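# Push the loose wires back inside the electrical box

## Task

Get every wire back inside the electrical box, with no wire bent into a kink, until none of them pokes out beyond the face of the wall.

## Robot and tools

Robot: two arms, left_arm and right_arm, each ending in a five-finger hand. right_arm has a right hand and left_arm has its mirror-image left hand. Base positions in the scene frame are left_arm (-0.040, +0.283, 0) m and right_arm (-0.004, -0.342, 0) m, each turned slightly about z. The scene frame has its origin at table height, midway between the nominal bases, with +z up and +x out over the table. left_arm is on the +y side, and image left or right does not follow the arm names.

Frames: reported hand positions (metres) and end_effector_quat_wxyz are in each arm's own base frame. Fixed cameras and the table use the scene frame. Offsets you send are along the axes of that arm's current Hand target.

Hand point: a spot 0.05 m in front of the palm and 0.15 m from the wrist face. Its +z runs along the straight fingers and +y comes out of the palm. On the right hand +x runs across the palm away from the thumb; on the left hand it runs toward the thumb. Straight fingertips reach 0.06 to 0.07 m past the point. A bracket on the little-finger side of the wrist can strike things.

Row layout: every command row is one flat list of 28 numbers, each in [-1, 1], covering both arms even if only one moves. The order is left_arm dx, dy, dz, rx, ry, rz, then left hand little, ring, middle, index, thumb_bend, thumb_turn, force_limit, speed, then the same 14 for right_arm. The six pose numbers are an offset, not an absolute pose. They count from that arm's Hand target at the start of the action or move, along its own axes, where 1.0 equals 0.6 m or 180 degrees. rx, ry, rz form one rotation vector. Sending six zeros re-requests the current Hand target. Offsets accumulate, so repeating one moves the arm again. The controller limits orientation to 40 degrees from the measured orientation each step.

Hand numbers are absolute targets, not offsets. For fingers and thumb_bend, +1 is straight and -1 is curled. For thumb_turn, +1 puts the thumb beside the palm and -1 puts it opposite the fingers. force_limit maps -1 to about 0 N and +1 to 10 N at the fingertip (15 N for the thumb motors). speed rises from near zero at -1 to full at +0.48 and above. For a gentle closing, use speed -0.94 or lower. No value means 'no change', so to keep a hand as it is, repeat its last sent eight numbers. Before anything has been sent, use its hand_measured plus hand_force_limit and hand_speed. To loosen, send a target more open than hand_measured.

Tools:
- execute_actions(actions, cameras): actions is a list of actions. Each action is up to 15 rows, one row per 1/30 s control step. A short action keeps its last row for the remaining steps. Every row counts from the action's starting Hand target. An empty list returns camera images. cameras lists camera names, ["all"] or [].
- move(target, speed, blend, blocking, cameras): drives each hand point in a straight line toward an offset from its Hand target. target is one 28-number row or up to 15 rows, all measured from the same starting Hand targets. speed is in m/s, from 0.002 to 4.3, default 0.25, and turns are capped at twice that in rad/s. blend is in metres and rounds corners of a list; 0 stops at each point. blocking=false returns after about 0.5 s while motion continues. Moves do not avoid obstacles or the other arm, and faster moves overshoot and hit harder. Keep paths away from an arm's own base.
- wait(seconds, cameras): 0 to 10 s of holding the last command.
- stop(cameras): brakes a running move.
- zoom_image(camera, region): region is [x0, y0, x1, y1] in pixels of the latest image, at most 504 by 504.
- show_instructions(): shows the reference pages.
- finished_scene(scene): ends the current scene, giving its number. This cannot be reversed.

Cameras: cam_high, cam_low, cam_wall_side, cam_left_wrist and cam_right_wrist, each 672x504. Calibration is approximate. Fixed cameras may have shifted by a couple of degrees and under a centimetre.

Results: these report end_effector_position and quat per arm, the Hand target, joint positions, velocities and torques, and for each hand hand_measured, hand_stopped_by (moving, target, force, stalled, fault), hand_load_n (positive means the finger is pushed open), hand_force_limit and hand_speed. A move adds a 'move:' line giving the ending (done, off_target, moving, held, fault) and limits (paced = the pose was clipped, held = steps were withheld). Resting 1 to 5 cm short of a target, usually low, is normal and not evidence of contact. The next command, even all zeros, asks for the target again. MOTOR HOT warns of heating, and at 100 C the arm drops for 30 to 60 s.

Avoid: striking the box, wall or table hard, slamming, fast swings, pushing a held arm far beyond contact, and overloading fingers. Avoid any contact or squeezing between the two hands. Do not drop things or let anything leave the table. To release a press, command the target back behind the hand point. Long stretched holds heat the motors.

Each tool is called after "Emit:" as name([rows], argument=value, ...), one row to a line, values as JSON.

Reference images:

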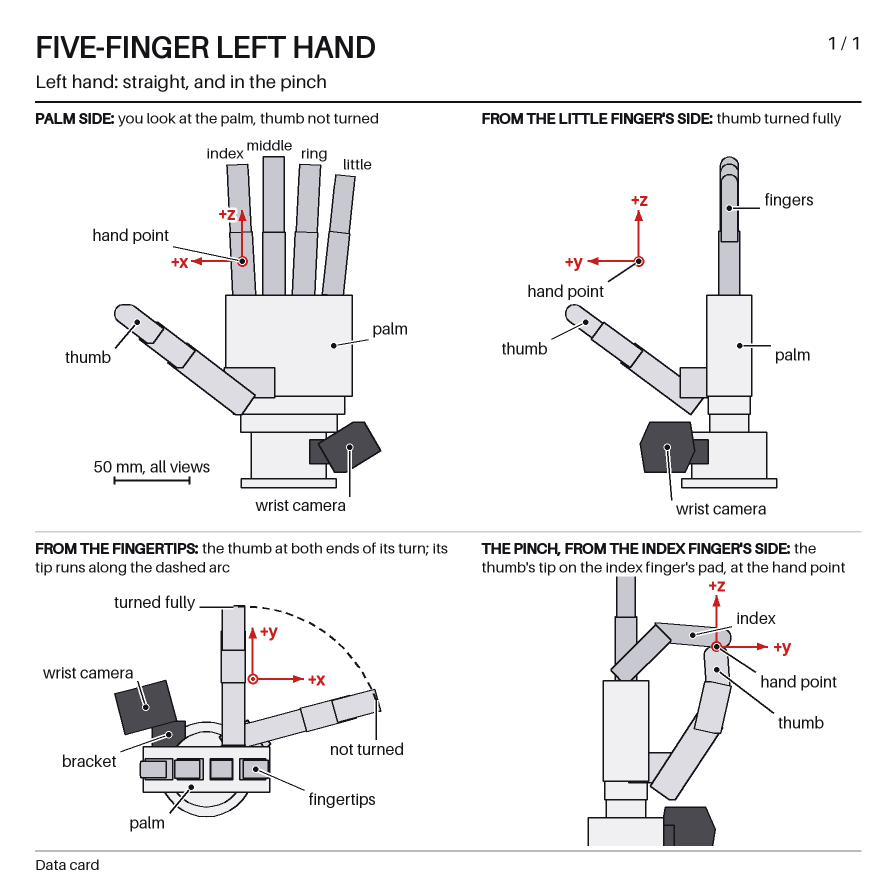

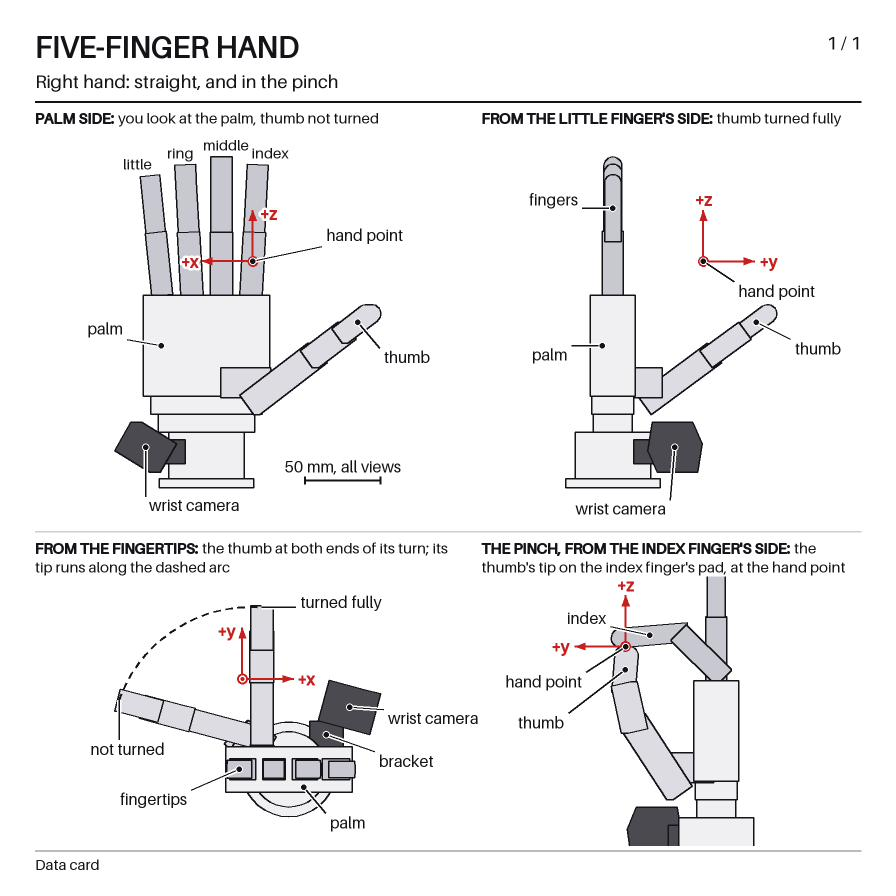

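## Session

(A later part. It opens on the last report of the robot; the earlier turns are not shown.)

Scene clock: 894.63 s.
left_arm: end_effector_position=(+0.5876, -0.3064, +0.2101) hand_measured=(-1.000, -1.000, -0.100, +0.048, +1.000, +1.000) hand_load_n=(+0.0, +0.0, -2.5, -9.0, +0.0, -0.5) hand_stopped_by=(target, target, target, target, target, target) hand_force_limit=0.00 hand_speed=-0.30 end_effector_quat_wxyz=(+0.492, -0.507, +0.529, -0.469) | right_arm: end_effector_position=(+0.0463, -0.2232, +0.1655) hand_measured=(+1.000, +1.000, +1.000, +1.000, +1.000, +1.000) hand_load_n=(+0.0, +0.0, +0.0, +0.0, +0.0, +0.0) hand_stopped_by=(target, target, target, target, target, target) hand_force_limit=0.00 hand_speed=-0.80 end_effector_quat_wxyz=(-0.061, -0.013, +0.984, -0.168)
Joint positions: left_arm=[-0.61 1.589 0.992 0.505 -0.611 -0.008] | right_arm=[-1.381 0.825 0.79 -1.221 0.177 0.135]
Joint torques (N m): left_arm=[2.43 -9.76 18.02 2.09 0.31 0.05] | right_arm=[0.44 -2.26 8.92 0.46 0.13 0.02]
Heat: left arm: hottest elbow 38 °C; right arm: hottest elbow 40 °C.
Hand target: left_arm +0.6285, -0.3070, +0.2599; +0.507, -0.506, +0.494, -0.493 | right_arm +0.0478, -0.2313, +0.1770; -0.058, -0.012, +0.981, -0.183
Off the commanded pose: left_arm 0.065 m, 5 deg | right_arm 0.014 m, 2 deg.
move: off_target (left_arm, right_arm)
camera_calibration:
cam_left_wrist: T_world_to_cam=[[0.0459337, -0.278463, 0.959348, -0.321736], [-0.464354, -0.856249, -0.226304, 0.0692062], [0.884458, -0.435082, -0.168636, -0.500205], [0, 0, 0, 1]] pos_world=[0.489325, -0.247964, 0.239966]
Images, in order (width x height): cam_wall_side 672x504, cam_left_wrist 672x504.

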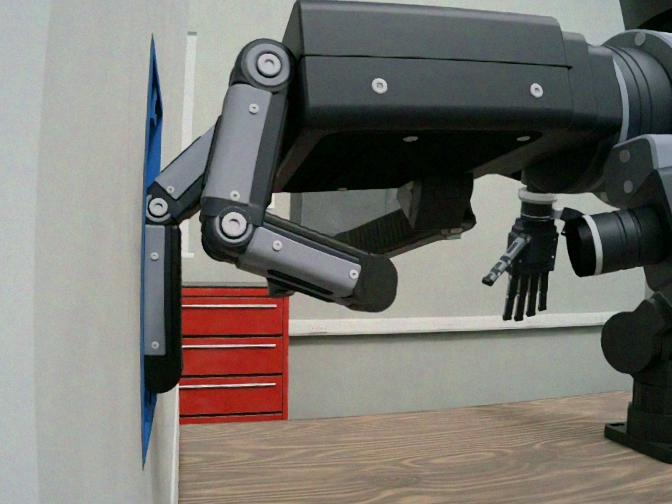

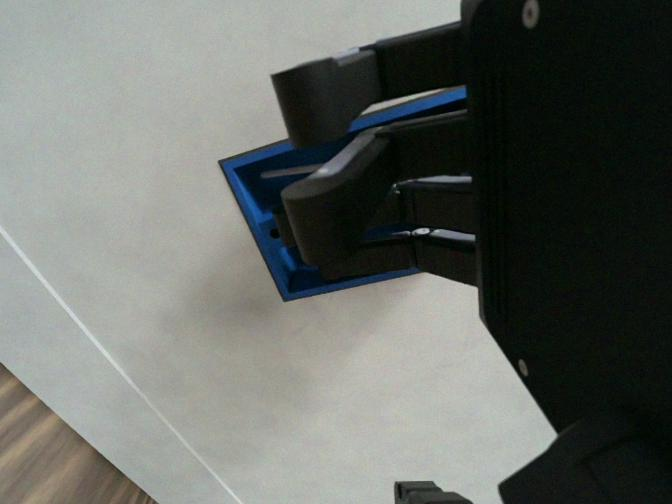

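Emit:
move([
  [0.0,0.03,-0.1,0,0,0,-1,-1,-0.1,0.05,1,1,0,-0.3,0,0,0,0,0,0,1,1,1,1,1,1,0,-0.8],
  [0.0,0.03,-0.22,0,0,0,-1,-1,-0.1,0.05,1,1,0,-0.3,0,0,0,0,0,0,1,1,1,1,1,1,0,-0.8],
], speed=0.1, cameras=["cam_wall_side","cam_high","cam_left_wrist"])

Emit:
zoom_image(camera="cam_wall_side", region=[120, 180, 240, 400])

Emit:
zoom_image(camera="cam_left_wrist", region=[180, 120, 400, 320])

Emit:
zoom_image(camera="cam_high", region=[315, 135, 360, 180])

Scene clock: 902.67 s.
left_arm: end_effector_position=(+0.4988, -0.3088, +0.2256) hand_measured=(-1.000, -1.000, -0.100, +0.048, +1.000, +1.000) hand_load_n=(+0.0, +0.0, +0.0, +0.0, +0.0, +0.0) hand_stopped_by=(target, target, target, target, target, target) hand_force_limit=0.00 hand_speed=-0.30 end_effector_quat_wxyz=(+0.505, -0.509, +0.505, -0.480) | right_arm: end_effector_position=(+0.0463, -0.2232, +0.1655) hand_measured=(+1.000, +1.000, +1.000, +1.000, +1.000, +1.000) hand_load_n=(+0.0, +0.0, +0.0, +0.0, +0.0, +0.0) hand_stopped_by=(target, target, target, target, target, target) hand_force_limit=0.00 hand_speed=-0.80 end_effector_quat_wxyz=(-0.061, -0.013, +0.984, -0.168)
Joint positions: left_arm=[-0.749 1.418 0.805 0.573 -0.778 -0.008] | right_arm=[-1.381 0.825 0.79 -1.221 0.177 0.135]
Joint torques (N m): left_arm=[-1.2 -9.52 9.24 2.58 -0.21 0.02] | right_arm=[0.56 -2.37 8.9 0.44 0.14 0.03]
Heat: left arm: hottest elbow 38 °C; right arm: hottest elbow 41 °C.
Hand target: left_arm +0.4964, -0.3106, +0.2418; +0.507, -0.506, +0.494, -0.493 | right_arm +0.0478, -0.2313, +0.1770; -0.058, -0.012, +0.981, -0.183
Off the commanded pose: left_arm 0.017 m, 2 deg | right_arm 0.014 m, 2 deg.
move: off_target (left_arm, right_arm)
camera_calibration:
cam_left_wrist: T_world_to_cam=[[0.00804622, -0.254897, 0.966935, -0.308653], [-0.430263, -0.87376, -0.226754, 0.00710326], [0.902668, -0.414212, -0.116703, -0.434509], [0, 0, 0, 1]] pos_world=[0.397757, -0.252447, 0.249349]
Images, in order (width x height): cam_high 672x504, cam_wall_side 672x504, cam_left_wrist 672x504.

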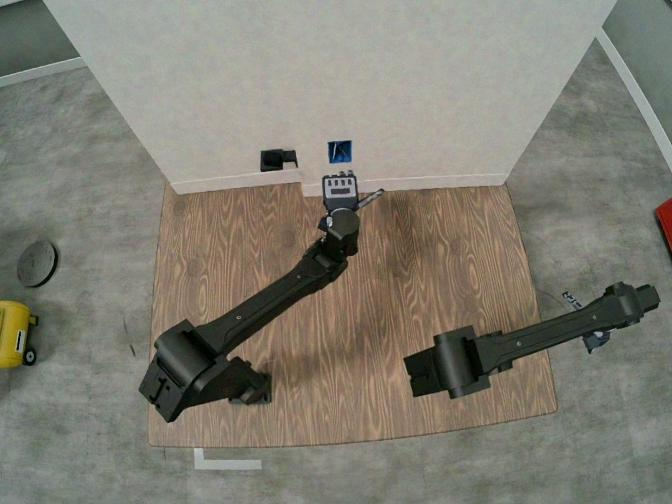

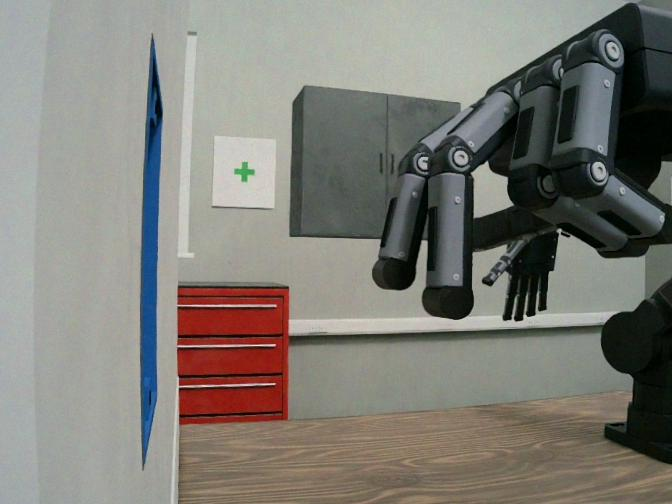

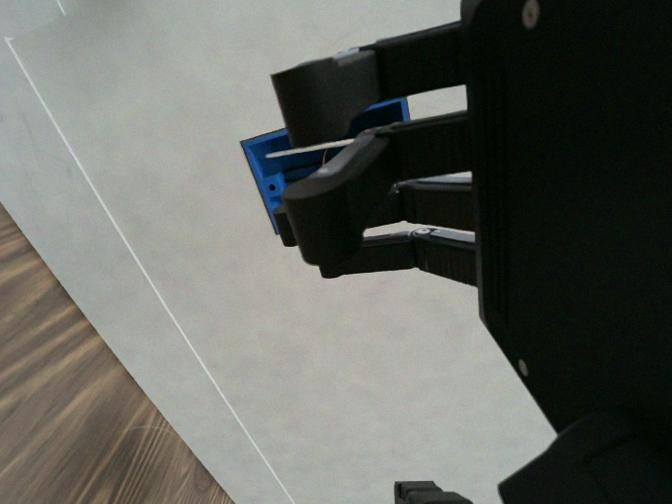

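Scaled by 2.291 from the camera's 672x504 image, which has a finer 960x720 frame.

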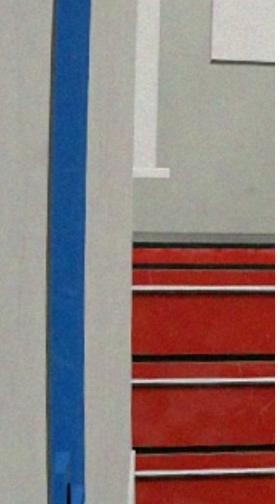

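Scaled by 2.291 from the camera's 672x504 image, which has a finer 960x720 frame.

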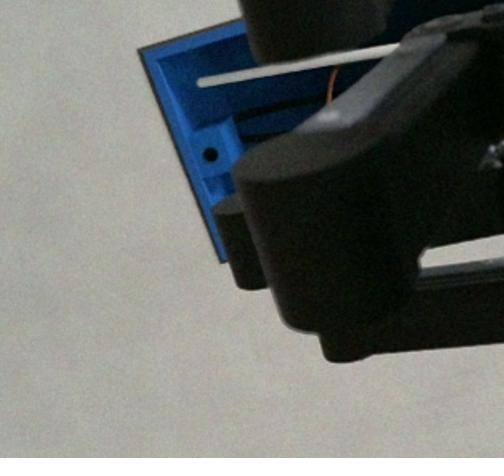

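Scaled by 11.200 from the camera's 672x504 image, which has a finer 960x720 frame.

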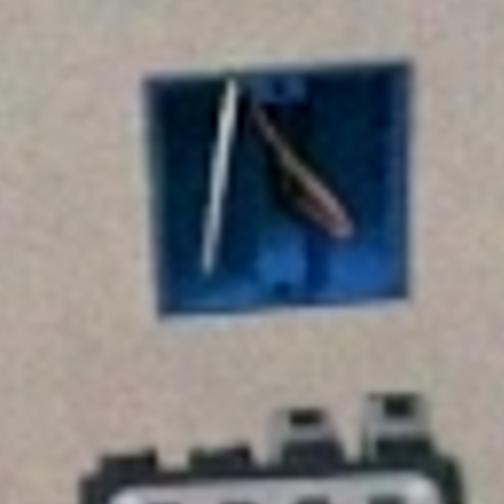

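Emit:
zoom_image(camera="cam_wall_side", region=[120, 20, 200, 250])

Emit:
zoom_image(camera="cam_wall_side", region=[120, 250, 200, 480])

Scaled by 2.191 from the camera's 672x504 image, which has a finer 960x720 frame.

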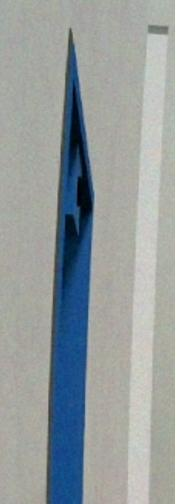

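Scaled by 2.191 from the camera's 672x504 image, which has a finer 960x720 frame.

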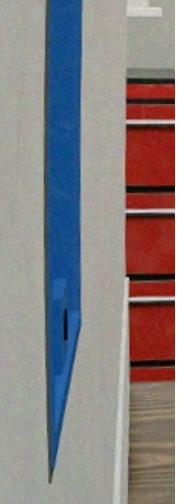

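Emit:
finished_scene(scene=1)

The scene is finished: the task was done.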